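## Task

Every shelf spot carries a lot number printed on the shelf edge directly under it, and several spots may have the same number. Move one cardboard box from lot 451 and one from lot 434 onto the desk so that no part of either overhangs the desk edge. All remaining cardboard boxes must stay on the shelf they started on. A lot that the storeroom does not contain is skipped. The robot must not topple or finish leaning, or the task fails.

## Robot and tools

ROBOT. A simulated Hello Robot Stretch 3 with a single arm: a two-wheel base (0.33 m long, 0.34 m wide, rounded rear), a lift sliding on a mast, and a telescoping arm that reaches out to the robot's RIGHT side. The base spins about the point midway between its drive wheels, 0.05 m behind the front edge, and cannot drive sideways, so moving the gripper forward or back means driving the base. With the arm pulled in and the wrist folded, a spin sweeps a 0.28 m radius; an unfolded level wrist reaches past that.

FRAMES. Base frame: origin on the floor between the drive wheels, x forward, y left, z up, metres. hand_pose is reported in it, located where the closed fingertips meet; with all wrist joints at zero its x axis points up, y back along the arm toward the mast, z toward the rear. Odometry frame = base frame at scene start; base_odometry only integrates wheel rotation (slip counts as travel), heading in rad, left positive, within -3.142..3.142.

MOVE. One call runs one action. The action contains base, joints or both (optionally plus speeds, pace, contact_limits), or else servos alone. base takes a single relative command: {"translate_m": d}, an offset in metres from the current position, forward positive, range -3 to 3; or {"rotate_rad": d}, an in-place turn in radians, left positive, range -6.4 to 6.4. joints is one object naming joints with absolute targets: lift_m 0..1.1 m; arm_m 0..0.52 m (extension); wrist_yaw_rad -1.345..4.42 (0 along the arm, positive toward the front); wrist_pitch_rad -1.57..0.451 (0 level, negative tips fingers down); wrist_roll_rad -2.911..2.918 (0 fingers side by side and level); gripper_m -0.089..0.179 (bigger is wider; fingertip gap is about 0.007 m below the value when nearly shut, 0.025 m below when fully open); head_pan_rad -3.953..1.73 (0 forward, positive left, -1.57 looks down the arm); head_tilt_rad -1.53..0.419 (negative looks down). Done tolerances: ±0.004 for lift, arm, gripper; ±0.02 yaw and roll; ±0.05 pitch; ±0.1 head. Motions in one action begin together. pace is "default" or "max"; speeds gives per-key top speeds (not gripper) up to the max: translate 0.12/0.30 m/s, rotate 0.76/1.90 rad/s, lift 0.11/0.15 m/s, arm 0.14/0.40 m/s. The base is capped at 0.10 m/s and 0.63 rad/s unless lift_m < 0.30, arm_m < 0.03 and wrist_yaw_rad > 2.54. A move is cut after 14 s (time_out). blocking true (default) waits until everything rests; false returns in about 0.5 s while motion continues, and a later move only overrides what it names. cameras picks images: head_camera, nav_camera, wrist_camera, or all; [] for none. Unknown keys make a call invalid; out-of-range values are refused, and a refusal or an uncommanded stop cancels the rest of that reply's move/wait/finished_scene calls.

CONTACT LIMITS. Put a limit next to its own command. arm_m, translate_m, rotate_rad take a motor_effort threshold (1..100; negative sense when the arm retracts). lift_m takes {"down": n, "up": n}, percent of extra force beyond free motion; below about 12 it may trip in free travel. Without one, the base has no contact stop at all.

OTHER TOOLS. wait {seconds 0..10} commands nothing and reports state. stop halts all running motions; braked ones read "stopped" and may keep pressing. zoom_image {camera, region [x0,y0,x1,y1]} in pixels, at most 504x504, on that camera's latest image. finished_scene {scene} ends the scene for good; the goal must then hold without the robot. {"servos": "reboot"} revives servos that shut off.

RESULTS. base_status/joint_status: done, moving, off_target (resting short and maybe still pushing), stopped, contact_stop (that joint goes slack), time_out, torque_fault (limp until reboot). on_its_own lists uncommanded behaviour; "held at" is a target. motor_effort is percent, positive toward larger values, bracket = peak of last action; wrist pitch tops near 45, roll near 72. lidar_m: 12 sectors of 30 degrees, first straight ahead, counter-clockwise (4th left, 7th behind, 10th right), seen only at 0.17 m height, 0.15..12 m; "-" is nothing or too close. wrist_depth_mm and head_depth_mm are 7x7 median depth grids from top left. base_tilt in degrees, forward/right positive, about 4 degrees bias. If turned_by_wheels and turned_by_imu disagree by more than 0.15 rad, believe the IMU. head_camera images are rotated (turn a quarter clockwise to right them), nav_camera the opposite way.

CAUTIONS. Before folding (yaw 3.0) or unfolding the wrist, keep lift 0.32..0.95, pitch -0.4, roll about 0; once folded the lift may go to 0.25. With yaw below -0.4 keep pitch at -0.5 or lower. Wrist and head push without stopping and can fault. Pushing on something rigid with the gripper above about 0.45 m, or driving while holding or hooking something fixed, can tip the robot; back off if tilt appears. Grip by sending a width below the object's; release with at least 0.05 above it. Readings do not confirm a grasp. Avoid drops, releasing moving items, slams and hard shoves.

Each tool is called after ">>>" as a command line: name --argument value for each argument, lists and objects as JSON in quotes; but a table of rows of numbers goes row by row, as --pt "numbers of a row", without its own name.

## Session

>>> move

>>> move --joints '{"head_pan_rad": -1.57, "head_tilt_rad": -0.35}' --pace "max" --cameras '["head_camera","nav_camera"]'

>>> move --joints '{"head_pan_rad": -3.14}' --pace "max" --cameras '["head_camera","nav_camera"]'

>>> move --joints '{"head_pan_rad": 1.57}' --pace "max" --cameras '["head_camera","nav_camera"]'

>>> move --joints '{"head_pan_rad": 0}' --pace "max" --cameras '["head_camera","nav_camera"]'

Scene clock: 0.00 s.
base_odometry: x=+0.000 y=+0.000 heading=+0.000
turned_by_wheels: +0.000
turned_by_imu: +0.000
base_tilt: forward=-0.3 right=-1.3
lidar_m: 0.73 0.73 0.85 1.53 2.66 1.26 1.01 1.11 1.82 1.63 1.40 0.83
head_depth_mm: 802 792 784 776 768 761 757 / 774 765 758 751 744 737 730 / 748 740 734 728 721 715 708 / 724 715 710 705 699 694 687 / 702 695 689 684 679 672 667 / 681 673 667 664 658 652 648 / 661 655 652 644 640 634 631
base_status: not commanded
joint_positions: lift_m=+0.374 arm_m=+0.001 wrist_yaw_rad=+3.009 wrist_pitch_rad=-0.462 wrist_roll_rad=+0.000 gripper_m=+0.037 head_pan_rad=+0.000 head_tilt_rad=-0.003
joint_status: not commanded
measured_speeds: all 0
motor_effort: left_wheel=-0.4 right_wheel=+0.1 lift_m=+22.4 arm_m=-2.9 wrist_yaw_rad=-1.0 wrist_pitch_rad=+1.9 wrist_roll_rad=-0.1 gripper_m=+0.3 head_pan_rad=+1.2 head_tilt_rad=+6.7
hand_pose: x=+0.0076 y=+0.0712 z=+0.3774 quat_wxyz=(+0.207, +0.697, +0.116, +0.676) (m; base frame)
wrist_depth_mm: - 138 - - - 859 - / - 151 - - - 975 - / - 167 922 - - 937 - / 840 775 203 821 806 791 762 / 698 671 212 657 648 671 666 / 590 599 126 579 128 582 578 / 522 546 287 355 507 509 509
pictures: head_camera (sideways), nav_camera (sideways), wrist_camera
camera_calibration:
head_camera: T_world_to_cam=[[0.049258, -0.0462949, -0.997713, 1.31416], [0.0559933, 0.997482, -0.0435198, 0.0560066], [0.997215, -0.0537216, 0.0517262, -0.117899], [0, 0, 0, 1]] pos_world=[0.0497012, -0.00136013, 1.31969]
nav_camera: T_world_to_cam=[[-0.0233498, 0.0170467, 0.999582, -1.25828], [0.00969844, -0.999804, 0.017277, 0.0275711], [0.99968, 0.0100978, 0.0231799, -0.0831342], [0, 0, 0, 1]] pos_world=[0.0534596, 0.0498547, 1.25921]
wrist_camera: T_world_to_cam=[[0.994963, -0.0965217, -0.0270514, 0.016197], [-0.0806635, -0.610724, -0.787724, 0.37395], [0.0595115, 0.785938, -0.615434, 0.342021], [0, 0, 0, 1]] pos_world=[-0.00630544, -0.0388635, 0.505499]

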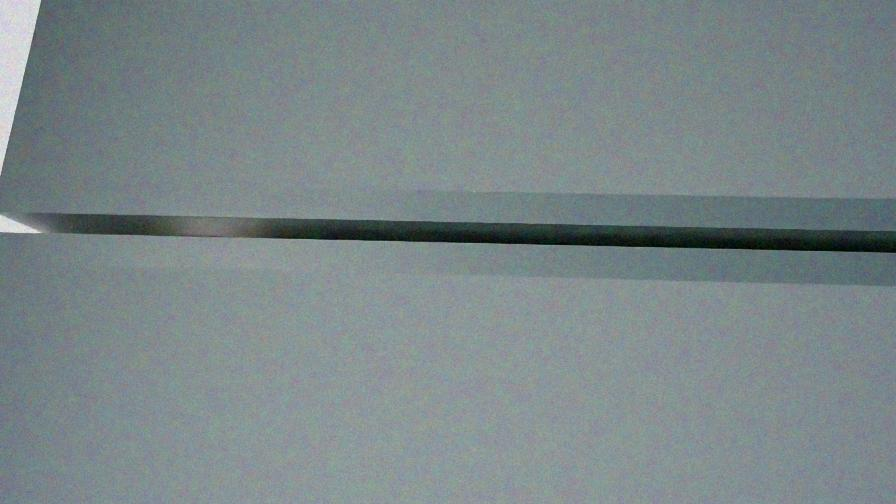

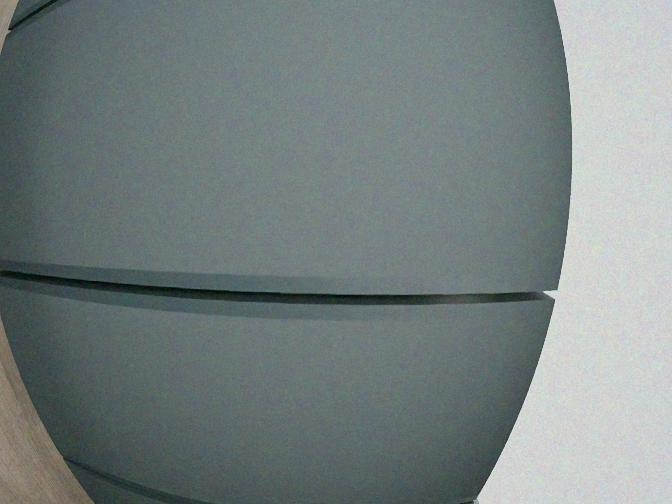

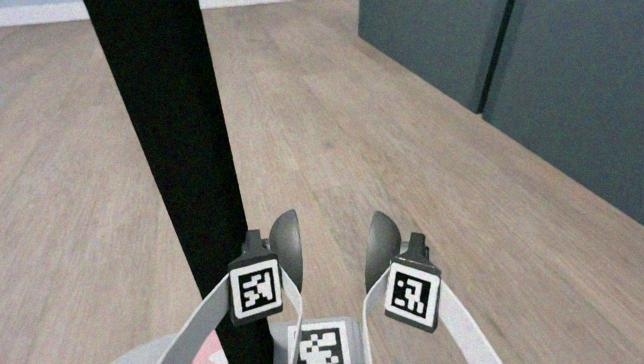

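Scene clock: 2.07 s.
move: done
base_odometry: x=+0.000 y=+0.000 heading=+0.000
turned_by_wheels: +0.000
turned_by_imu: +0.000
base_tilt: forward=-0.4 right=-1.1
lidar_m: 0.72 0.72 0.85 1.53 2.66 1.25 1.01 1.11 1.81 1.62 1.39 0.83
head_depth_mm: 1677 1810 1838 2005 2419 1907 1487 / 1843 2039 2108 2228 2214 1896 1477 / 1860 1964 2063 2192 2235 1897 1482 / 1816 1907 2009 2151 2216 1876 1462 / 1392 1473 1565 1701 1852 1819 1454 / 1713 1782 1910 2027 2071 1839 1451 / 1696 1759 1861 1971 2054 1764 1457
base_status: not commanded
joint_positions: lift_m=+0.374 arm_m=+0.001 wrist_yaw_rad=+3.009 wrist_pitch_rad=-0.462 wrist_roll_rad=+0.000 gripper_m=+0.037 head_pan_rad=-1.578 head_tilt_rad=-0.352
joint_status: all done
measured_speeds: translate_m=+0.000 rotate_rad=+0.000 lift_m=+0.000 arm_m=+0.000 wrist_yaw_rad=+0.000 wrist_pitch_rad=+0.000 wrist_roll_rad=+0.000 head_pan_rad=+0.024 head_tilt_rad=+0.000
motor_effort: left_wheel=-0.7(1.0) right_wheel=+0.1(1.2) lift_m=+23.0(24.1) arm_m=-6.2(6.5) wrist_yaw_rad=-0.3(2.1) wrist_pitch_rad=+1.9(2.1) wrist_roll_rad=-0.3(0.3) gripper_m=+0.5(0.8) head_pan_rad=+3.6(5.1) head_tilt_rad=-1.1(8.1)
hand_pose: x=+0.0076 y=+0.0712 z=+0.3774 quat_wxyz=(+0.207, +0.697, +0.116, +0.676) (m; base frame)
wrist_depth_mm: - 138 - - - 869 - / - 150 - - - 977 - / - 168 921 - - 951 - / 835 762 203 813 808 799 758 / 694 675 211 663 660 668 669 / 605 600 126 570 128 582 576 / 531 540 285 350 506 514 515
pictures: head_camera (sideways), nav_camera (sideways)
camera_calibration:
head_camera: T_world_to_cam=[[-0.0441049, 0.295551, -0.954308, 1.25776], [0.997177, -0.0450738, -0.0600456, 0.0717248], [-0.0607608, -0.954263, -0.292729, 0.336983], [0, 0, 0, 1]] pos_world=[0.00442643, -0.0469286, 1.30324]
nav_camera: T_world_to_cam=[[0.0146589, -0.320407, 0.947167, -1.18973], [-0.999888, -0.00764594, 0.0128884, 0.0395306], [0.00311246, -0.947249, -0.320483, 0.370354], [0, 0, 0, 1]] pos_world=[0.0558135, -0.0300772, 1.24505]

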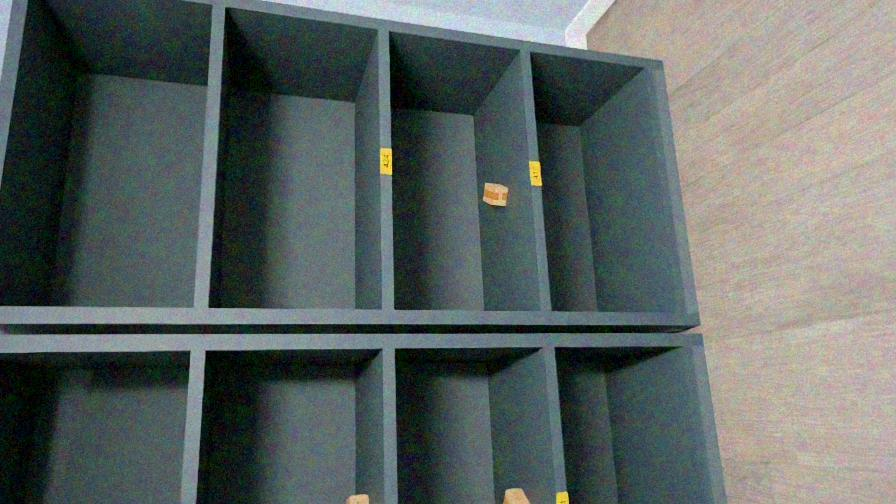

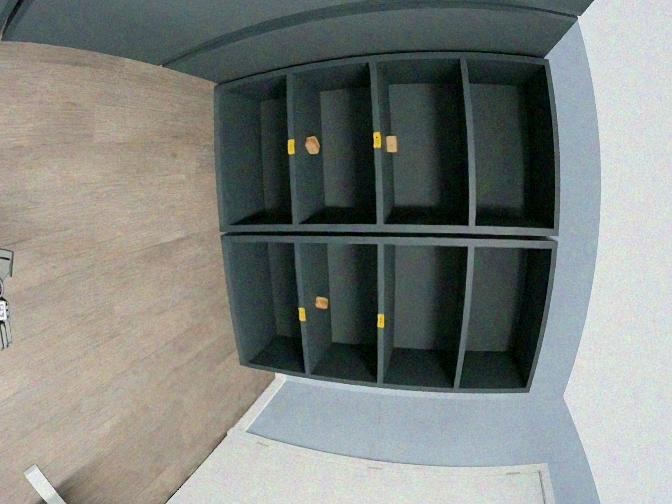

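Scene clock: 4.13 s.
move: done
base_odometry: x=+0.000 y=+0.000 heading=+0.000
turned_by_wheels: +0.000
turned_by_imu: +0.000
base_tilt: forward=-0.4 right=-1.4
lidar_m: 0.72 0.73 0.85 1.53 2.66 1.25 1.01 1.11 1.82 1.63 1.39 0.83
head_depth_mm: 1494 1587 1688 1771 1216 1833 1487 / 1447 1536 1644 1712 1208 1687 1440 / 1415 1493 1593 1678 1191 1577 1426 / 1374 1464 1553 1632 1181 1437 1462 / 1341 1413 1498 1575 1175 1657 1461 / 1308 1377 1457 1531 1161 953 1370 / 1277 1347 1421 1498 1159 946 1451
base_status: not commanded
joint_positions: lift_m=+0.374 arm_m=+0.001 wrist_yaw_rad=+3.009 wrist_pitch_rad=-0.462 wrist_roll_rad=+0.000 gripper_m=+0.037 head_pan_rad=-3.148 head_tilt_rad=-0.352
joint_status: all done
measured_speeds: translate_m=+0.000 rotate_rad=+0.000 lift_m=+0.000 arm_m=+0.000 wrist_yaw_rad=+0.000 wrist_pitch_rad=+0.000 wrist_roll_rad=+0.000 head_pan_rad=+0.024 head_tilt_rad=+0.000
motor_effort: left_wheel=+0.1(0.8) right_wheel=-0.2(1.1) lift_m=+24.0(24.4) arm_m=-9.7(10.1) wrist_yaw_rad=-0.1(1.5) wrist_pitch_rad=+1.9(2.0) wrist_roll_rad=+0.1(0.3) gripper_m=+0.8(0.9) head_pan_rad=+3.6(5.5) head_tilt_rad=+2.5(3.0)
hand_pose: x=+0.0076 y=+0.0712 z=+0.3774 quat_wxyz=(+0.207, +0.697, +0.116, +0.676) (m; base frame)
wrist_depth_mm: - 139 - - - 870 - / - 150 - - - 970 - / - 167 914 - - 936 - / 833 775 204 817 802 799 768 / 700 682 212 663 651 667 670 / 598 595 126 573 129 582 582 / 528 533 287 352 500 510 511
pictures: head_camera (sideways), nav_camera (sideways)
camera_calibration:
head_camera: T_world_to_cam=[[0.295495, 0.0443403, -0.954315, 1.25569], [-0.0442362, -0.997216, -0.060031, 0.0780962], [-0.954319, 0.0599542, -0.292711, 0.34241], [0, 0, 0, 1]] pos_world=[-0.0408283, 0.00167198, 1.30324]
nav_camera: T_world_to_cam=[[-0.320397, -0.0149156, 0.947166, -1.1877], [-0.00848442, 0.999881, 0.0128757, 0.033478], [-0.947245, -0.00391081, -0.320485, 0.376112], [0, 0, 0, 1]] pos_world=[-0.0239791, -0.0497182, 1.24505]

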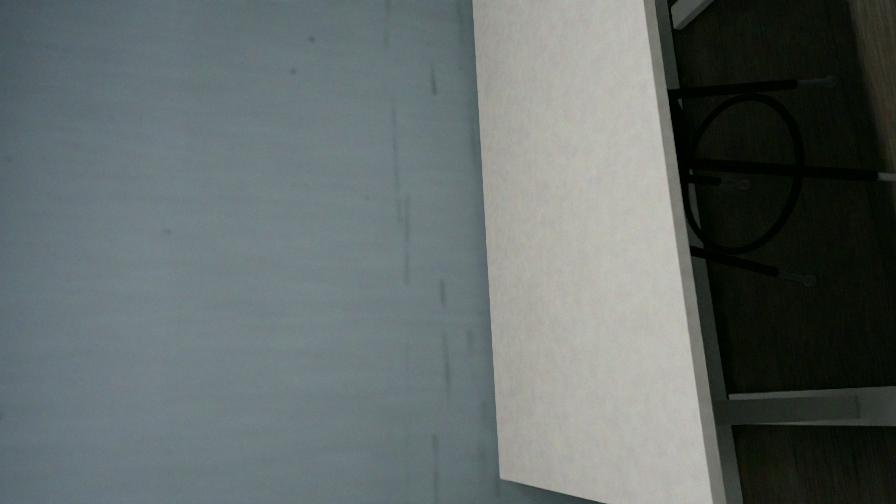

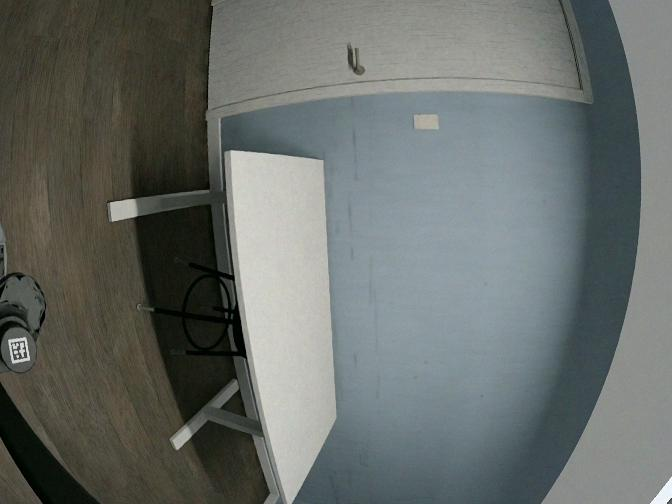

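Scene clock: 7.33 s.
move: done
base_odometry: x=+0.000 y=+0.000 heading=+0.000
turned_by_wheels: +0.000
turned_by_imu: +0.000
base_tilt: forward=-0.4 right=-1.2
lidar_m: 0.72 0.72 0.85 1.53 2.66 1.26 1.01 1.11 1.81 1.63 1.40 0.83
head_depth_mm: 1183 1193 1210 1224 1238 1260 1275 / 1441 1471 1486 1513 1546 1553 1445 / 2395 2517 2692 2864 2475 1837 1473 / 2334 2476 2623 2769 2615 1878 1459 / 2282 2401 2540 2742 2553 1858 1450 / 2226 2334 2493 2616 2591 1855 1452 / 2181 2290 2426 2573 2562 1840 1448
base_status: not commanded
joint_positions: lift_m=+0.374 arm_m=+0.001 wrist_yaw_rad=+3.009 wrist_pitch_rad=-0.462 wrist_roll_rad=+0.000 gripper_m=+0.037 head_pan_rad=+1.578 head_tilt_rad=-0.350
joint_status: all done
measured_speeds: translate_m=+0.000 rotate_rad=+0.000 lift_m=+0.000 arm_m=+0.000 wrist_yaw_rad=+0.000 wrist_pitch_rad=+0.000 wrist_roll_rad=+0.000 head_pan_rad=-0.024 head_tilt_rad=+0.000
motor_effort: left_wheel=-0.3(0.8) right_wheel=+0.3(1.1) lift_m=+24.4(24.9) arm_m=-12.7(13.4) wrist_yaw_rad=+0.2(1.6) wrist_pitch_rad=+1.9(2.1) wrist_roll_rad=-0.1(0.3) gripper_m=+0.7(1.1) head_pan_rad=-2.5(7.3) head_tilt_rad=+5.5(5.8)
hand_pose: x=+0.0076 y=+0.0712 z=+0.3774 quat_wxyz=(+0.207, +0.697, +0.116, +0.676) (m; base frame)
wrist_depth_mm: - 139 - - - 870 - / - 151 - - - 970 - / - 167 921 - - 927 - / 844 776 203 810 809 806 751 / 698 667 211 656 647 673 668 / 600 602 126 575 128 581 575 / 527 536 288 356 500 518 510
pictures: head_camera (sideways), nav_camera (sideways)
camera_calibration:
head_camera: T_world_to_cam=[[0.0484033, -0.292636, -0.954998, 1.25812], [-0.997736, 0.0305231, -0.0599225, 0.0836948], [0.0466849, 0.955737, -0.290496, 0.333339], [0, 0, 0, 1]] pos_world=[0.00704649, 0.0470309, 1.30335]
nav_camera: T_world_to_cam=[[-0.0193589, 0.317864, 0.947939, -1.19057], [0.999667, 0.0223529, 0.0129199, 0.0272342], [-0.0170824, 0.947873, -0.318191, 0.367471], [0, 0, 0, 1]] pos_world=[-0.0439961, 0.0295159, 1.24517]

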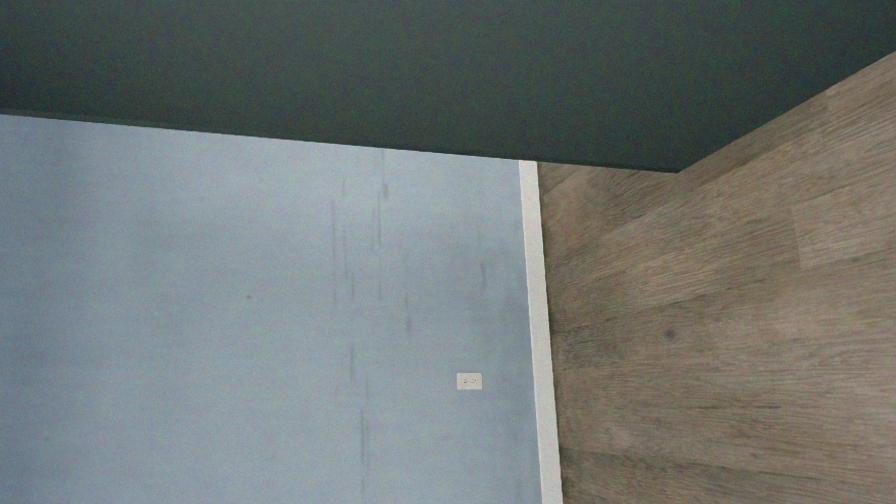

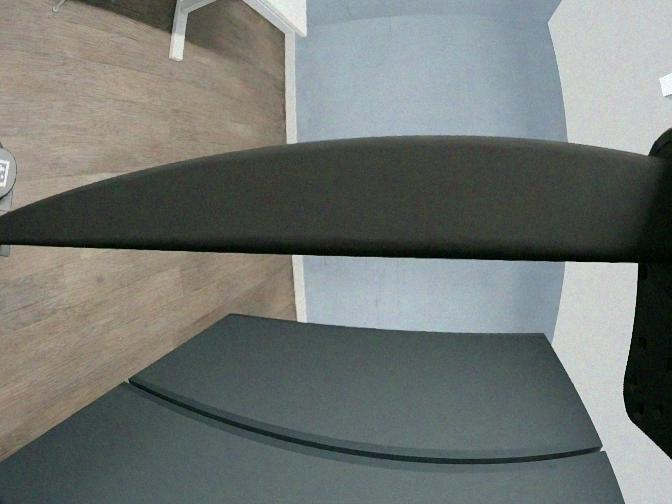

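Scene clock: 9.40 s.
move: done
base_odometry: x=+0.000 y=+0.000 heading=+0.000
turned_by_wheels: +0.000
turned_by_imu: +0.000
base_tilt: forward=-0.5 right=-1.2
lidar_m: 0.72 0.73 0.85 1.53 2.66 1.25 1.01 1.12 1.82 1.62 1.39 0.83
head_depth_mm: 668 710 757 811 871 946 1029 / 649 688 733 782 841 906 986 / 630 667 708 756 813 873 947 / 618 655 692 737 793 850 919 / 598 631 668 712 756 813 876 / 582 615 650 688 736 786 843 / 569 599 630 668 712 758 812
base_status: not commanded
joint_positions: lift_m=+0.374 arm_m=+0.001 wrist_yaw_rad=+3.009 wrist_pitch_rad=-0.462 wrist_roll_rad=+0.000 gripper_m=+0.037 head_pan_rad=-0.008 head_tilt_rad=-0.350
joint_status: all done
measured_speeds: translate_m=+0.000 rotate_rad=+0.000 lift_m=+0.000 arm_m=+0.000 wrist_yaw_rad=+0.000 wrist_pitch_rad=+0.000 wrist_roll_rad=+0.000 head_pan_rad=+0.024 head_tilt_rad=+0.000
motor_effort: left_wheel=-0.2(0.7) right_wheel=+0.5(0.9) lift_m=+24.6(25.2) arm_m=-12.8(13.7) wrist_yaw_rad=-0.5(1.8) wrist_pitch_rad=+1.8(2.0) wrist_roll_rad=-0.1(0.3) gripper_m=+0.5(1.1) head_pan_rad=+3.7(4.9) head_tilt_rad=+4.8(5.6)
hand_pose: x=+0.0076 y=+0.0712 z=+0.3774 quat_wxyz=(+0.207, +0.697, +0.116, +0.676) (m; base frame)
wrist_depth_mm: - 138 - - - 863 - / - 151 - - - 978 - / - 167 928 - - 939 - / 824 767 203 807 816 798 769 / 701 673 211 672 659 670 664 / 604 595 126 572 129 582 576 / 531 541 288 355 504 512 510
pictures: head_camera (sideways), nav_camera (sideways)
camera_calibration:
head_camera: T_world_to_cam=[[-0.292976, -0.0438766, -0.955112, 1.26031], [0.046072, 0.997138, -0.0599396, 0.0773489], [0.955009, -0.0615648, -0.290116, 0.327366], [0, 0, 0, 1]] pos_world=[0.0530392, -0.00167518, 1.30335]
nav_camera: T_world_to_cam=[[0.317809, 0.0144332, 0.948045, -1.19275], [0.00678205, -0.999893, 0.012949, 0.0332331], [0.94813, 0.00231437, -0.317873, 0.361196], [0, 0, 0, 1]] pos_world=[0.0363817, 0.0496088, 1.24517]

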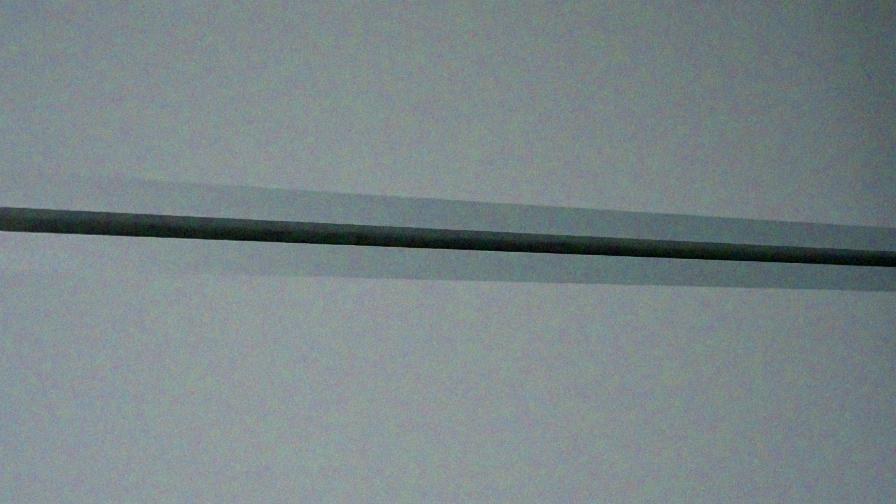

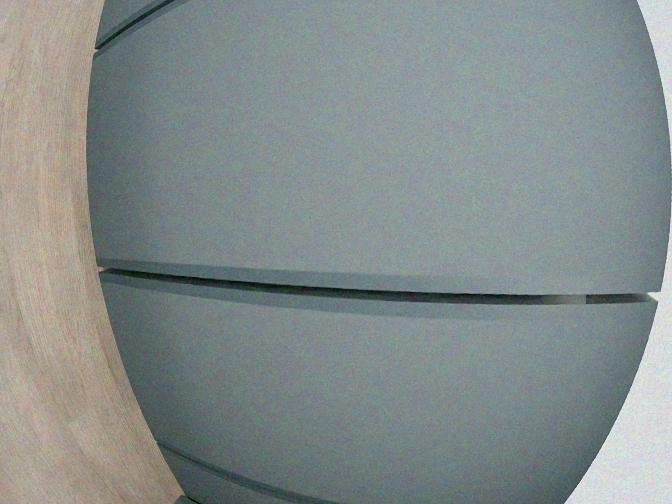

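>>> move --joints '{"head_pan_rad": -1.3, "head_tilt_rad": -0.4}' --pace "max" --cameras '["head_camera"]'

>>> zoom_image --camera "head_camera" --region '[320, 0, 570, 250]'

>>> zoom_image --camera "head_camera" --region '[320, 250, 570, 500]'

Scene clock: 21.20 s.
move: done
base_odometry: x=+0.000 y=+0.000 heading=+0.000
turned_by_wheels: +0.000
turned_by_imu: +0.000
base_tilt: forward=-0.4 right=-1.4
lidar_m: 0.72 0.73 0.85 1.53 2.66 1.26 1.01 1.11 1.82 1.63 1.40 0.83
head_depth_mm: 1742 1830 1946 2085 2222 1819 1434 / 1735 1828 1935 2103 2211 1809 1427 / 1540 1491 1584 1749 1858 1792 1413 / 1742 1870 1924 2084 2162 1765 1409 / 1754 1859 1947 2064 2172 1772 1406 / 1749 1855 1937 2076 2111 1749 1397 / 1735 1801 1817 1871 1922 1748 1383
base_status: not commanded
joint_positions: lift_m=+0.374 arm_m=+0.001 wrist_yaw_rad=+3.009 wrist_pitch_rad=-0.462 wrist_roll_rad=+0.000 gripper_m=+0.037 head_pan_rad=-1.332 head_tilt_rad=-0.397
joint_status: all done
measured_speeds: all 0
motor_effort: left_wheel=-0.3(0.8) right_wheel=+0.3(1.2) lift_m=+25.4(25.9) arm_m=-12.8(13.6) wrist_yaw_rad=+0.1(1.5) wrist_pitch_rad=+1.8(2.0) wrist_roll_rad=+0.0(0.3) gripper_m=+0.5(0.8) head_pan_rad=+2.2(5.1) head_tilt_rad=-4.0(6.3)
hand_pose: x=+0.0076 y=+0.0712 z=+0.3774 quat_wxyz=(+0.207, +0.697, +0.116, +0.676) (m; base frame)
wrist_depth_mm: - 139 - - - 867 - / - 151 - - - 972 - / - 167 928 - - 921 - / 839 766 204 803 801 812 754 / 694 677 211 648 655 669 664 / 607 600 126 569 129 577 583 / 525 543 289 354 499 510 508
pictures: head_camera (sideways)
camera_calibration:
head_camera: T_world_to_cam=[[-0.12469, 0.316734, -0.940283, 1.23993], [0.977507, 0.201678, -0.0616905, 0.073981], [0.170095, -0.926826, -0.334757, 0.390193], [0, 0, 0, 1]] pos_world=[0.0159189, -0.0460062, 1.30107]

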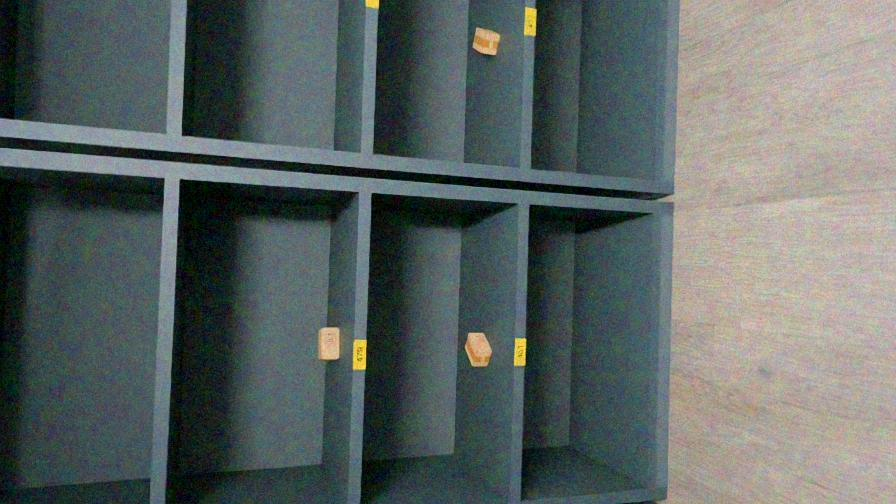

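Scaled by 2.016 from the camera's 896x504 image, which has a finer 1280x720 frame.

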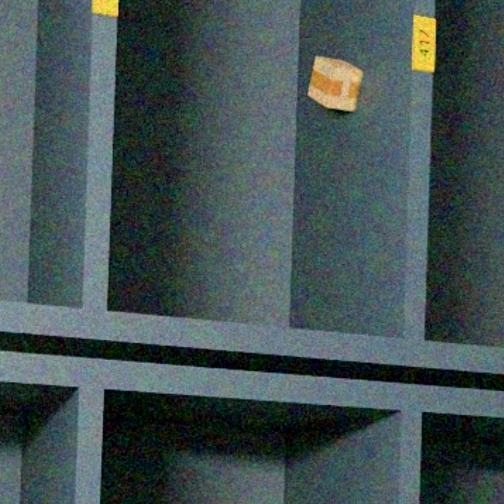

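Scaled by 2.016 from the camera's 896x504 image, which has a finer 1280x720 frame.

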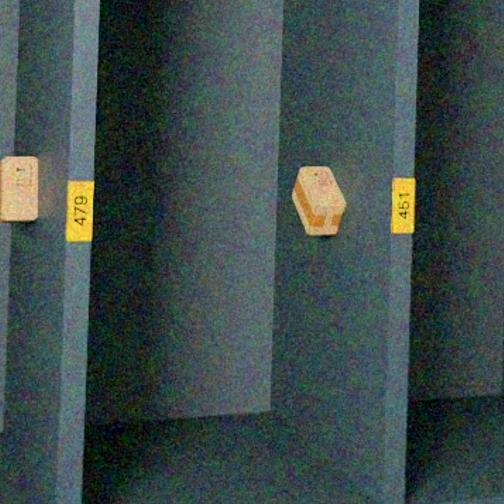

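>>> move --base '{"rotate_rad": -1.16}' --joints '{"head_pan_rad": -1.57, "head_tilt_rad": -0.5, "lift_m": 0.28}' --pace "max" --cameras '[]'

>>> move --base '{"translate_m": 1.045}' --pace "max" --cameras '[]'

>>> move --base '{"rotate_rad": 1.425}' --joints '{"lift_m": 0.62}' --pace "max" --cameras '[]'

>>> move --joints '{"wrist_yaw_rad": 0.0, "gripper_m": 0.12}' --pace "max" --cameras '["head_camera","wrist_camera"]'

Scene clock: 118.63 s.
move: done
base_odometry: x=+0.000 y=+0.000 heading=-1.160
turned_by_wheels: -1.160
turned_by_imu: -1.137
base_tilt: forward=-0.4 right=-1.3
lidar_m: 1.66 0.88 0.73 0.72 0.81 1.30 2.65 1.64 1.01 1.11 1.71 1.62
head_depth_mm: 1252 1341 1461 1371 991 1540 1316 / 1276 1368 1479 1351 987 1612 1327 / 1293 1393 1516 1339 1026 1504 1307 / 1316 1411 1550 1669 1837 1587 1302 / 1331 1447 1563 1716 1861 1589 1297 / 1352 1464 1596 1758 1907 1585 1289 / 1363 1497 1636 1808 1941 1575 1281
base_status: done
joint_positions: lift_m=+0.280 arm_m=+0.001 wrist_yaw_rad=+3.009 wrist_pitch_rad=-0.463 wrist_roll_rad=+0.000 gripper_m=+0.037 head_pan_rad=-1.571 head_tilt_rad=-0.504
joint_status: all done
measured_speeds: all 0
motor_effort: left_wheel=+5.3(14.3) right_wheel=-8.4(13.9) lift_m=+30.9(31.3) arm_m=-12.3(13.6) wrist_yaw_rad=-0.7(1.7) wrist_pitch_rad=+2.1(2.3) wrist_roll_rad=+0.0(0.3) gripper_m=+0.3(0.9) head_pan_rad=-2.2(5.0) head_tilt_rad=+0.6(6.0)
hand_pose: x=+0.0076 y=+0.0711 z=+0.2828 quat_wxyz=(+0.208, +0.697, +0.117, +0.676) (m; base frame)
wrist_depth_mm: - 139 - - - - - / - 150 161 - - - - / 850 167 210 766 770 766 759 / 671 633 204 655 651 645 646 / 566 563 212 538 531 550 544 / 489 298 126 284 129 474 471 / 260 267 246 257 400 415 417
pictures: none
No camera images: "cameras" was empty.

Scene clock: 123.47 s.
move: done
base_odometry: x=+0.418 y=-0.958 heading=-1.160
turned_by_wheels: +0.000
turned_by_imu: +0.000
base_tilt: forward=-0.3 right=-1.0
lidar_m: 1.05 0.64 0.53 0.53 0.59 0.95 3.65 1.64 1.74 1.44 0.72 0.70
head_depth_mm: 1388 1495 1614 1772 1927 1645 1322 / 1422 1518 1665 1811 1931 1617 1316 / 1443 1566 1681 1843 1982 1614 1304 / 1471 1591 1736 1907 2011 1612 1299 / 1514 1638 1798 1942 2082 1592 1296 / 1532 1649 1756 1928 1704 1585 1301 / 1138 1255 1330 1492 1380 1481 1279
base_status: done
joint_positions: lift_m=+0.280 arm_m=+0.001 wrist_yaw_rad=+3.009 wrist_pitch_rad=-0.463 wrist_roll_rad=+0.000 gripper_m=+0.037 head_pan_rad=-1.571 head_tilt_rad=-0.500
joint_status: not commanded
measured_speeds: all 0
motor_effort: left_wheel=+6.6(16.2) right_wheel=+0.3(11.3) lift_m=+23.8(30.9) arm_m=-9.8(12.8) wrist_yaw_rad=+0.3(2.1) wrist_pitch_rad=+2.0(2.2) wrist_roll_rad=-0.1(0.3) gripper_m=+0.5(1.0) head_pan_rad=-0.4(3.1) head_tilt_rad=+4.2(5.1)
hand_pose: x=+0.0076 y=+0.0711 z=+0.2828 quat_wxyz=(+0.208, +0.697, +0.117, +0.676) (m; base frame)
wrist_depth_mm: - 138 - - - 515 - / - 150 161 - - 557 - / - 167 175 - 634 - - / 681 624 203 660 644 622 620 / 570 568 211 535 532 549 540 / 490 298 126 284 128 473 473 / 262 265 247 258 400 420 413
pictures: none
No camera images: "cameras" was empty.

Scene clock: 126.53 s.
move: done
base_odometry: x=+0.418 y=-0.958 heading=+0.265
turned_by_wheels: +1.425
turned_by_imu: +1.402
base_tilt: forward=-0.3 right=-1.1
lidar_m: 0.53 0.55 0.77 2.34 1.91 1.63 1.74 1.44 0.71 1.05 0.73 0.55
head_depth_mm: 824 926 999 741 1051 937 958 / 849 926 997 731 1191 965 1179 / 861 929 999 726 1195 956 1174 / 860 933 994 717 1177 948 1168 / 863 935 999 708 1181 947 1159 / 865 933 1001 699 1185 939 1191 / 866 937 997 734 1167 933 1180
base_status: done
joint_positions: lift_m=+0.620 arm_m=+0.001 wrist_yaw_rad=+3.009 wrist_pitch_rad=-0.463 wrist_roll_rad=+0.000 gripper_m=+0.037 head_pan_rad=-1.571 head_tilt_rad=-0.500
joint_status: all done
measured_speeds: all 0
motor_effort: left_wheel=-6.6(14.3) right_wheel=+7.8(12.9) lift_m=+27.8(33.2) arm_m=-12.2(13.2) wrist_yaw_rad=-0.9(1.4) wrist_pitch_rad=+2.2(2.3) wrist_roll_rad=-0.2(0.3) gripper_m=+0.7(1.0) head_pan_rad=+0.1(1.0) head_tilt_rad=+3.0(4.5)
hand_pose: x=+0.0076 y=+0.0710 z=+0.6226 quat_wxyz=(+0.208, +0.697, +0.117, +0.676) (m; base frame)
wrist_depth_mm: - 139 - - - - - / - 151 - - - - - / - 167 - - - - - / - - 204 - - - - / - - 212 973 975 - - / 889 878 126 844 128 860 - / 778 781 286 765 737 767 -
pictures: none
No camera images: "cameras" was empty.

Scene clock: 128.37 s.
move: done
base_odometry: x=+0.418 y=-0.958 heading=+0.265
turned_by_wheels: +0.000
turned_by_imu: +0.000
base_tilt: forward=-0.4 right=-1.3
lidar_m: 0.53 0.55 0.77 2.36 1.91 1.64 1.74 1.44 0.71 1.05 0.73 0.55
head_depth_mm: 825 927 997 742 1052 935 956 / 852 927 995 731 1190 961 1177 / 861 925 999 723 1184 956 1168 / 863 929 1002 717 1181 950 1164 / 864 935 1009 708 1185 946 1159 / 866 936 1000 700 1192 937 1184 / 868 934 995 734 1164 935 1178
base_status: not commanded
joint_positions: lift_m=+0.620 arm_m=+0.001 wrist_yaw_rad=+0.003 wrist_pitch_rad=-0.463 wrist_roll_rad=+0.000 gripper_m=+0.120 head_pan_rad=-1.571 head_tilt_rad=-0.500
joint_status: all done
measured_speeds: all 0
motor_effort: left_wheel=-6.6(7.1) right_wheel=+8.2(8.6) lift_m=+22.7(28.2) arm_m=-10.9(13.1) wrist_yaw_rad=-2.6(7.1) wrist_pitch_rad=+2.2(2.3) wrist_roll_rad=-0.1(0.4) gripper_m=+0.4(80.7) head_pan_rad=+1.3(1.7) head_tilt_rad=+2.1(3.7)
hand_pose: x=-0.0208 y=-0.3640 z=+0.6226 quat_wxyz=(+0.689, +0.164, -0.688, -0.162) (m; base frame)
wrist_depth_mm: - - - - - 700 - / - - - 528 - - 534 / - - - - - - - / - - - - - - - / - - - - - 145 - / - 123 - - - 125 527 / - 728 733 - - 117 105
pictures: head_camera (sideways), wrist_camera
camera_calibration:
head_camera: T_world_to_cam=[[-0.046379, 0.431854, -0.90075, 1.18784], [0.997489, -0.028292, -0.0649243, 0.0781012], [-0.0535219, -0.9015, -0.429458, 0.514821], [0, 0, 0, 1]] pos_world=[0.00474018, -0.046655, 1.29612]
wrist_camera: T_world_to_cam=[[-0.998883, -0.0387262, -0.0270908, -0.0114302], [-0.00259691, 0.617321, -0.786707, 0.747034], [0.0471899, -0.785757, -0.616732, 0.265128], [0, 0, 0, 1]] pos_world=[-0.0219888, -0.253276, 0.7509]

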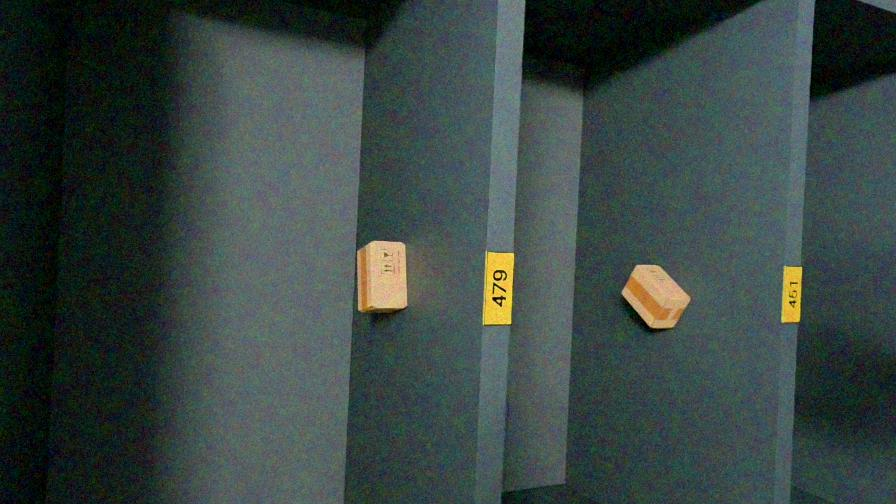

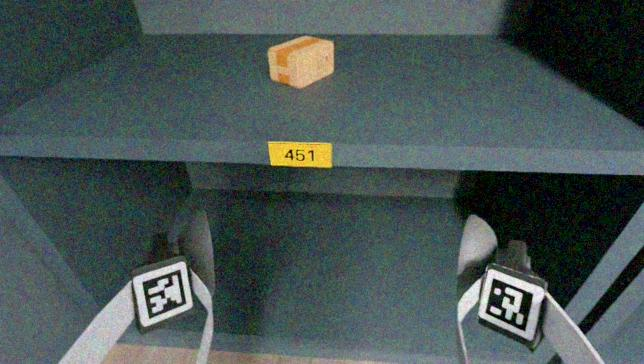

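>>> zoom_image --camera "wrist_camera" --region '[250, 20, 350, 100]'

>>> zoom_image --camera "head_camera" --region '[600, 240, 720, 340]'

Scaled by 5.040.

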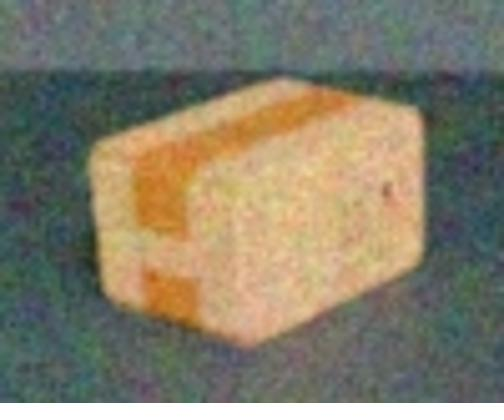

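Scaled by 4.200 from the camera's 896x504 image, which has a finer 1280x720 frame.

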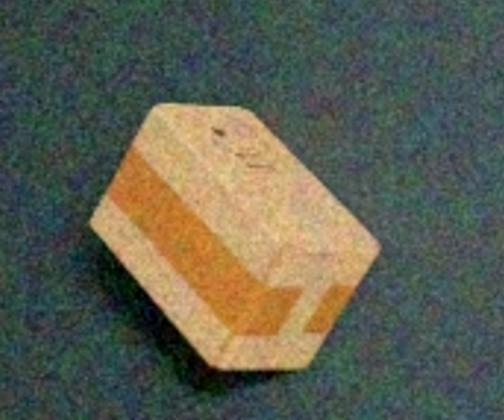

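>>> move --base '{"translate_m": 0.137}' --joints '{"wrist_yaw_rad": -0.35, "wrist_pitch_rad": -0.35, "lift_m": 0.56}' --pace "max" --cameras '["wrist_camera"]'

>>> move --joints '{"arm_m": 0.3}' --speeds '{"arm_m": 0.25}' --contact_limits '{"arm_m": 35}' --cameras '["wrist_camera"]'

Scene clock: 185.90 s.
move: done
base_odometry: x=+0.550 y=-0.922 heading=+0.265
turned_by_wheels: +0.000
turned_by_imu: +0.000
base_tilt: forward=-0.2 right=-1.2
lidar_m: 0.39 0.41 0.58 1.74 2.29 1.75 1.87 0.83 0.79 1.05 0.54 0.40
head_depth_mm: 830 927 998 741 1191 965 1186 / 855 928 1001 731 1196 962 1179 / 866 933 1001 724 1191 949 1176 / 865 940 1002 716 1182 944 1173 / 864 936 1009 707 1191 944 1192 / 866 941 998 700 1166 940 1187 / 798 860 883 737 935 894 986
base_status: done
joint_positions: lift_m=+0.560 arm_m=+0.001 wrist_yaw_rad=-0.347 wrist_pitch_rad=-0.371 wrist_roll_rad=+0.000 gripper_m=+0.120 head_pan_rad=-1.571 head_tilt_rad=-0.500
joint_status: all done
measured_speeds: all 0
motor_effort: left_wheel=+5.3(8.5) right_wheel=+3.7(12.9) lift_m=+30.2(31.2) arm_m=-7.9(9.5) wrist_yaw_rad=-2.7(6.8) wrist_pitch_rad=+3.4(5.5) wrist_roll_rad=+0.0(0.3) gripper_m=+0.5(1.0) head_pan_rad=+3.3(3.6) head_tilt_rad=+0.7(1.5)
hand_pose: x=-0.0998 y=-0.3619 z=+0.5834 quat_wxyz=(+0.662, +0.009, -0.707, -0.249) (m; base frame)
wrist_depth_mm: - - - - 792 - - / - - 497 - - - 482 / - - - - - - 539 / - - - - - - - / - - 150 - - 150 - / - 123 - - - 125 814 / - 121 - - 710 128 737
pictures: wrist_camera
camera_calibration:
wrist_camera: T_world_to_cam=[[-0.952344, 0.304105, -0.0236771, 0.0355167], [0.183663, 0.509723, -0.840506, 0.725731], [-0.243533, -0.8048, -0.541284, 0.166466], [0, 0, 0, 1]] pos_world=[-0.0589256, -0.246751, 0.700928]

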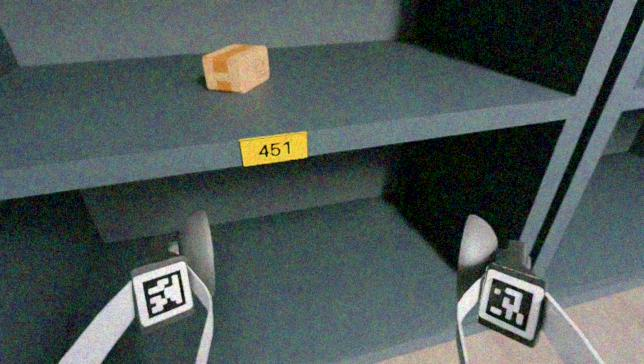

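Scene clock: 189.10 s.
move: done
base_odometry: x=+0.550 y=-0.922 heading=+0.265
turned_by_wheels: +0.000
turned_by_imu: +0.000
base_tilt: forward=-0.4 right=-1.2
lidar_m: 0.39 0.41 0.58 1.74 2.29 1.75 1.87 0.83 0.79 1.05 0.54 0.40
head_depth_mm: 830 929 997 741 1191 966 1187 / 855 931 1001 731 1194 961 1154 / 862 933 1001 723 1195 951 561 / 863 935 1001 714 1185 949 592 / 868 933 1002 707 1182 943 1192 / 867 934 1000 702 1165 935 1187 / 796 861 882 735 932 891 986
base_status: not commanded
joint_positions: lift_m=+0.560 arm_m=+0.300 wrist_yaw_rad=-0.347 wrist_pitch_rad=-0.370 wrist_roll_rad=+0.000 gripper_m=+0.120 head_pan_rad=-1.570 head_tilt_rad=-0.500
joint_status: all done
measured_speeds: all 0
motor_effort: left_wheel=+5.3(6.2) right_wheel=+4.2(5.2) lift_m=+26.4(30.8) arm_m=+13.1(15.0) wrist_yaw_rad=-2.3(4.7) wrist_pitch_rad=+3.3(3.5) wrist_roll_rad=-0.1(0.3) gripper_m=+0.6(1.0) head_pan_rad=+3.3(4.0) head_tilt_rad=-0.9(2.0)
contact_limits: arm_m 35 (drawing in: default 31, maximum 55; extending or still: default 40, maximum 69)
hand_pose: x=-0.0998 y=-0.6613 z=+0.5835 quat_wxyz=(+0.662, +0.009, -0.707, -0.249) (m; base frame)
wrist_depth_mm: - - - - - 563 - / - - - - - - - / - - 262 294 - - - / 309 306 269 288 302 299 299 / 251 250 239 246 246 244 243 / 211 125 203 208 208 126 205 / - 171 180 179 179 169 179
pictures: wrist_camera
camera_calibration:
wrist_camera: T_world_to_cam=[[-0.952324, 0.30417, -0.0236678, 0.126596], [0.183653, 0.509591, -0.840588, 0.878327], [-0.243621, -0.804859, -0.541157, -0.074618], [0, 0, 0, 1]] pos_world=[-0.0589255, -0.546151, 0.700927]

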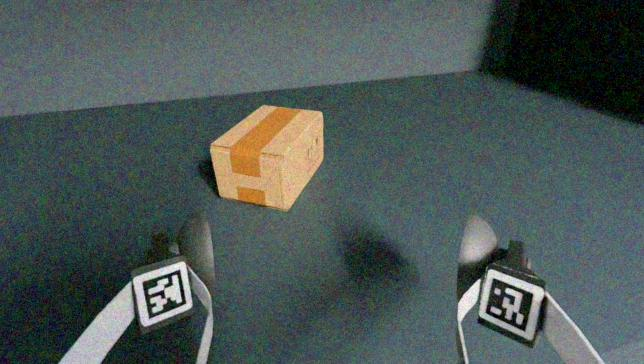

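>>> move --joints '{"gripper_m": 0.175, "lift_m": 0.549}' --cameras '[]'

>>> move --joints '{"arm_m": 0.455}' --contact_limits '{"arm_m": 35}' --cameras '["wrist_camera"]'

>>> move --joints '{"gripper_m": 0.02}' --cameras '["wrist_camera"]'

Scene clock: 211.20 s.
move: done
base_odometry: x=+0.550 y=-0.922 heading=+0.265
turned_by_wheels: +0.000
turned_by_imu: +0.000
base_tilt: forward=-0.2 right=-1.2
lidar_m: 0.39 0.41 0.58 1.74 2.29 1.75 1.87 0.83 0.79 1.05 0.54 0.40
head_depth_mm: 830 929 996 740 1191 966 1186 / 858 930 1004 730 1192 959 1179 / 862 931 1001 722 1186 952 560 / 865 937 1006 716 1186 944 586 / 864 933 1005 707 1183 945 1193 / 868 937 998 700 1167 933 1193 / 796 860 880 737 931 895 986
base_status: not commanded
joint_positions: lift_m=+0.549 arm_m=+0.300 wrist_yaw_rad=-0.347 wrist_pitch_rad=-0.370 wrist_roll_rad=+0.000 gripper_m=+0.175 head_pan_rad=-1.570 head_tilt_rad=-0.500
joint_status: all done
measured_speeds: all 0
motor_effort: left_wheel=+5.5(6.2) right_wheel=+4.3(5.0) lift_m=+23.0(25.3) arm_m=+8.3(9.5) wrist_yaw_rad=-2.3(3.8) wrist_pitch_rad=+3.2(3.4) wrist_roll_rad=-0.3(0.3) gripper_m=+0.8(82.8) head_pan_rad=+3.0(4.1) head_tilt_rad=-2.1(3.2)
contact_limits: arm_m 35 (drawing in: default 31, maximum 55; extending or still: default 40, maximum 69)
hand_pose: x=-0.0998 y=-0.6613 z=+0.5725 quat_wxyz=(+0.662, +0.008, -0.707, -0.249) (m; base frame)
wrist_depth_mm: - - - - - 570 - / - - - - - - - / - - 253 286 - - - / 291 288 263 275 281 281 278 / 235 225 232 232 229 227 227 / 118 141 195 194 193 192 191 / 160 164 169 168 167 162 106
pictures: none
No camera images: "cameras" was empty.

Scene clock: 213.60 s.
move: done
base_odometry: x=+0.550 y=-0.922 heading=+0.265
turned_by_wheels: +0.000
turned_by_imu: +0.000
base_tilt: forward=-0.2 right=-1.1
lidar_m: 0.39 0.41 0.58 1.74 2.29 1.75 1.87 0.83 0.79 1.05 0.54 0.41
head_depth_mm: 831 929 995 739 1191 967 1194 / 856 930 999 731 1190 960 1153 / 864 935 1000 720 1185 716 588 / 865 936 1008 713 1185 725 1166 / 864 936 1004 705 1187 939 1188 / 868 942 998 699 1164 936 1190 / 793 863 881 734 932 895 989
base_status: not commanded
joint_positions: lift_m=+0.549 arm_m=+0.455 wrist_yaw_rad=-0.347 wrist_pitch_rad=-0.370 wrist_roll_rad=+0.000 gripper_m=+0.175 head_pan_rad=-1.570 head_tilt_rad=-0.500
joint_status: all done
measured_speeds: all 0
motor_effort: left_wheel=+5.4(6.0) right_wheel=+4.3(5.2) lift_m=+26.8(27.7) arm_m=+13.4(15.5) wrist_yaw_rad=-2.6(4.2) wrist_pitch_rad=+3.3(3.4) wrist_roll_rad=+0.1(0.3) gripper_m=+0.6(1.2) head_pan_rad=+3.4(4.1) head_tilt_rad=-2.8(3.9)
contact_limits: arm_m 35 (drawing in: default 31, maximum 55; extending or still: default 40, maximum 69)
hand_pose: x=-0.0998 y=-0.8163 z=+0.5725 quat_wxyz=(+0.662, +0.008, -0.707, -0.249) (m; base frame)
wrist_depth_mm: 287 301 320 333 - - 434 / 307 322 336 - - - 459 / 326 336 334 329 - - - / 289 288 285 282 282 279 278 / 234 223 232 156 213 228 227 / 118 141 140 131 193 186 190 / 160 164 139 119 162 162 107
pictures: wrist_camera
camera_calibration:
wrist_camera: T_world_to_cam=[[-0.952291, 0.304272, -0.0236687, 0.173556], [0.183664, 0.509422, -0.840688, 0.948018], [-0.243741, -0.804927, -0.541002, -0.205486], [0, 0, 0, 1]] pos_world=[-0.0589254, -0.701151, 0.689927]

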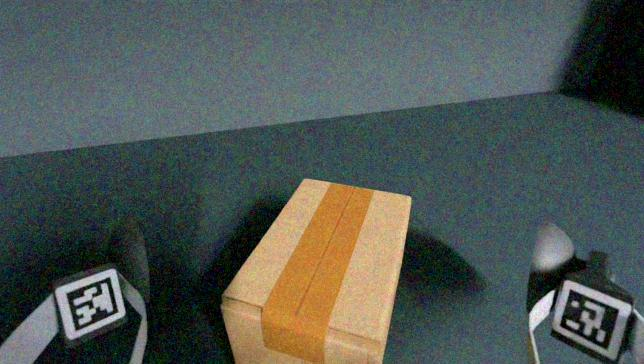

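Scene clock: 215.67 s.
move: done
base_odometry: x=+0.550 y=-0.922 heading=+0.265
turned_by_wheels: +0.000
turned_by_imu: +0.000
base_tilt: forward=-0.3 right=-1.2
lidar_m: 0.39 0.41 0.58 1.75 2.28 1.75 1.87 0.83 0.79 1.05 0.54 0.40
head_depth_mm: 832 927 996 738 1186 965 1184 / 857 924 996 730 1194 958 1144 / 864 930 1001 721 1194 717 589 / 864 933 1008 714 1189 726 1169 / 866 934 1008 706 1189 942 1196 / 866 937 997 701 1168 941 1190 / 795 859 877 735 932 898 980
base_status: not commanded
joint_positions: lift_m=+0.549 arm_m=+0.455 wrist_yaw_rad=-0.347 wrist_pitch_rad=-0.365 wrist_roll_rad=+0.000 gripper_m=+0.021 head_pan_rad=-1.570 head_tilt_rad=-0.500
joint_status: all done
measured_speeds: all 0
motor_effort: left_wheel=+6.0(6.1) right_wheel=+4.5(5.3) lift_m=+29.8(30.6) arm_m=+13.1(13.8) wrist_yaw_rad=-3.0(4.1) wrist_pitch_rad=+2.3(3.4) wrist_roll_rad=+0.2(0.3) gripper_m=-18.9(91.8) head_pan_rad=+3.3(4.0) head_tilt_rad=-4.7(4.7)
contact_limits: arm_m 35 (drawing in: default 31, maximum 55; extending or still: default 40, maximum 69)
hand_pose: x=-0.1000 y=-0.8169 z=+0.5737 quat_wxyz=(+0.663, +0.007, -0.707, -0.247) (m; base frame)
wrist_depth_mm: 286 301 320 335 - - 437 / 304 322 337 - - - 458 / 323 337 - - - - - / 293 290 289 286 286 284 281 / 236 235 159 158 157 230 229 / 198 198 130 137 128 194 192 / 171 106 160 129 159 121 167
pictures: wrist_camera
camera_calibration:
wrist_camera: T_world_to_cam=[[-0.952348, 0.304107, -0.0235225, 0.17335], [0.182156, 0.505196, -0.843562, 0.947447], [-0.244649, -0.807649, -0.536517, -0.210217], [0, 0, 0, 1]] pos_world=[-0.0589232, -0.701145, 0.690523]

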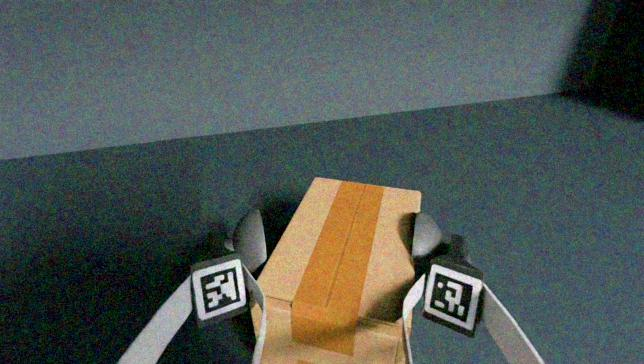

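>>> move --joints '{"lift_m": 0.6}' --cameras '["wrist_camera"]'

>>> move --joints '{"arm_m": 0.0}' --speeds '{"arm_m": 0.25}' --cameras '["wrist_camera"]'

Scene clock: 231.87 s.
move: done
base_odometry: x=+0.550 y=-0.922 heading=+0.265
turned_by_wheels: +0.000
turned_by_imu: +0.000
base_tilt: forward=-0.3 right=-1.1
lidar_m: 0.39 0.41 0.58 1.75 2.29 1.75 1.87 0.83 0.79 1.05 0.54 0.40
head_depth_mm: 838 928 999 738 1192 967 1186 / 859 932 1001 727 1188 961 846 / 861 932 1001 721 1191 673 844 / 864 933 1006 713 1187 723 1170 / 867 935 1006 704 1188 939 1193 / 868 939 1001 700 1169 936 1186 / 798 862 881 735 931 893 979
base_status: not commanded
joint_positions: lift_m=+0.600 arm_m=+0.455 wrist_yaw_rad=-0.348 wrist_pitch_rad=-0.372 wrist_roll_rad=+0.000 gripper_m=+0.021 head_pan_rad=-1.570 head_tilt_rad=-0.500
joint_status: all done
measured_speeds: all 0
motor_effort: left_wheel=+5.3(5.9) right_wheel=+3.6(5.4) lift_m=+31.1(34.6) arm_m=+11.9(13.1) wrist_yaw_rad=-1.6(2.9) wrist_pitch_rad=+3.7(3.9) wrist_roll_rad=+0.2(0.3) gripper_m=-16.5(19.6) head_pan_rad=+3.2(3.6) head_tilt_rad=-3.6(5.7)
contact_limits: arm_m 35 (drawing in: default 31, maximum 55; extending or still: default 40, maximum 69)
hand_pose: x=-0.1000 y=-0.8160 z=+0.6231 quat_wxyz=(+0.662, +0.009, -0.707, -0.250) (m; base frame)
wrist_depth_mm: 286 300 322 335 - - 437 / 305 322 335 - - - 461 / 326 337 - - - - - / - - - 191 - - - / 297 308 286 161 160 299 299 / 261 259 129 139 129 254 252 / 224 99 212 137 135 214 220
pictures: wrist_camera
camera_calibration:
wrist_camera: T_world_to_cam=[[-0.951929, 0.305398, -0.0237175, 0.175416], [0.184742, 0.510632, -0.839717, 0.990957], [-0.244337, -0.803733, -0.542506, -0.176138], [0, 0, 0, 1]] pos_world=[-0.0591253, -0.701154, 0.740729]

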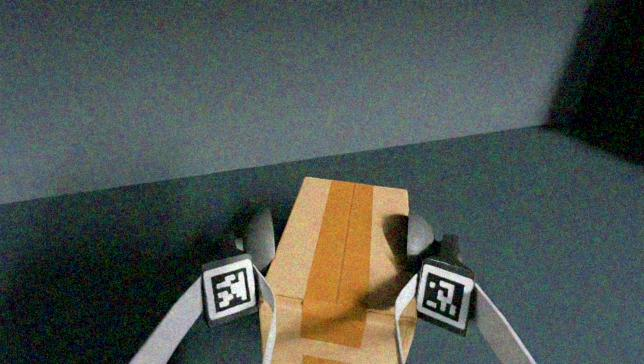

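Scene clock: 235.77 s.
move: done
base_odometry: x=+0.550 y=-0.922 heading=+0.265
turned_by_wheels: +0.000
turned_by_imu: +0.000
base_tilt: forward=-0.3 right=-1.2
lidar_m: 0.39 0.41 0.58 1.74 2.28 1.75 1.87 0.83 0.79 1.06 0.54 0.40
head_depth_mm: 835 931 996 738 1188 963 1184 / 862 930 998 730 1200 960 1178 / 865 929 999 722 1189 952 1171 / 866 936 1004 716 1185 943 1161 / 867 936 1006 708 1184 946 1189 / 866 936 998 701 1168 939 1183 / 793 860 880 735 932 896 989
base_status: not commanded
joint_positions: lift_m=+0.600 arm_m=+0.001 wrist_yaw_rad=-0.348 wrist_pitch_rad=-0.373 wrist_roll_rad=+0.000 gripper_m=+0.021 head_pan_rad=-1.570 head_tilt_rad=-0.500
joint_status: all done
measured_speeds: all 0
motor_effort: left_wheel=+5.0(5.9) right_wheel=+4.1(5.1) lift_m=+23.8(31.6) arm_m=-13.4(14.4) wrist_yaw_rad=-2.0(3.4) wrist_pitch_rad=+3.7(3.9) wrist_roll_rad=-0.1(0.3) gripper_m=-16.8(17.2) head_pan_rad=+3.1(3.7) head_tilt_rad=-3.5(4.8)
hand_pose: x=-0.1000 y=-0.3616 z=+0.6230 quat_wxyz=(+0.662, +0.009, -0.707, -0.250) (m; base frame)
wrist_depth_mm: - - - - - - 450 / - - - - - - 485 / - - - - - - 529 / - - - 190 453 - - / - - 153 160 157 639 - / - - 129 140 129 683 - / - 98 - 136 129 755 781
pictures: wrist_camera
camera_calibration:
wrist_camera: T_world_to_cam=[[-0.951913, 0.305443, -0.0237777, 0.0366974], [0.18496, 0.511084, -0.839394, 0.758728], [-0.244235, -0.803429, -0.543002, 0.189473], [0, 0, 0, 1]] pos_world=[-0.0591256, -0.246754, 0.740629]

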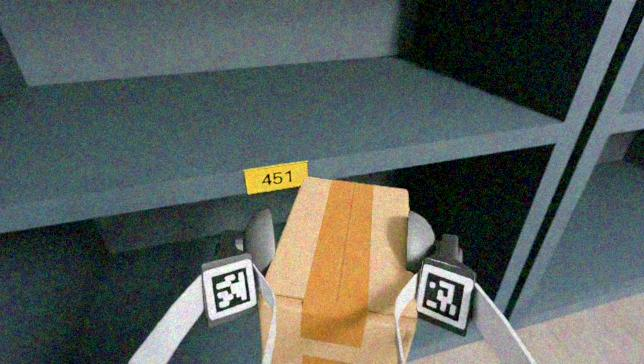

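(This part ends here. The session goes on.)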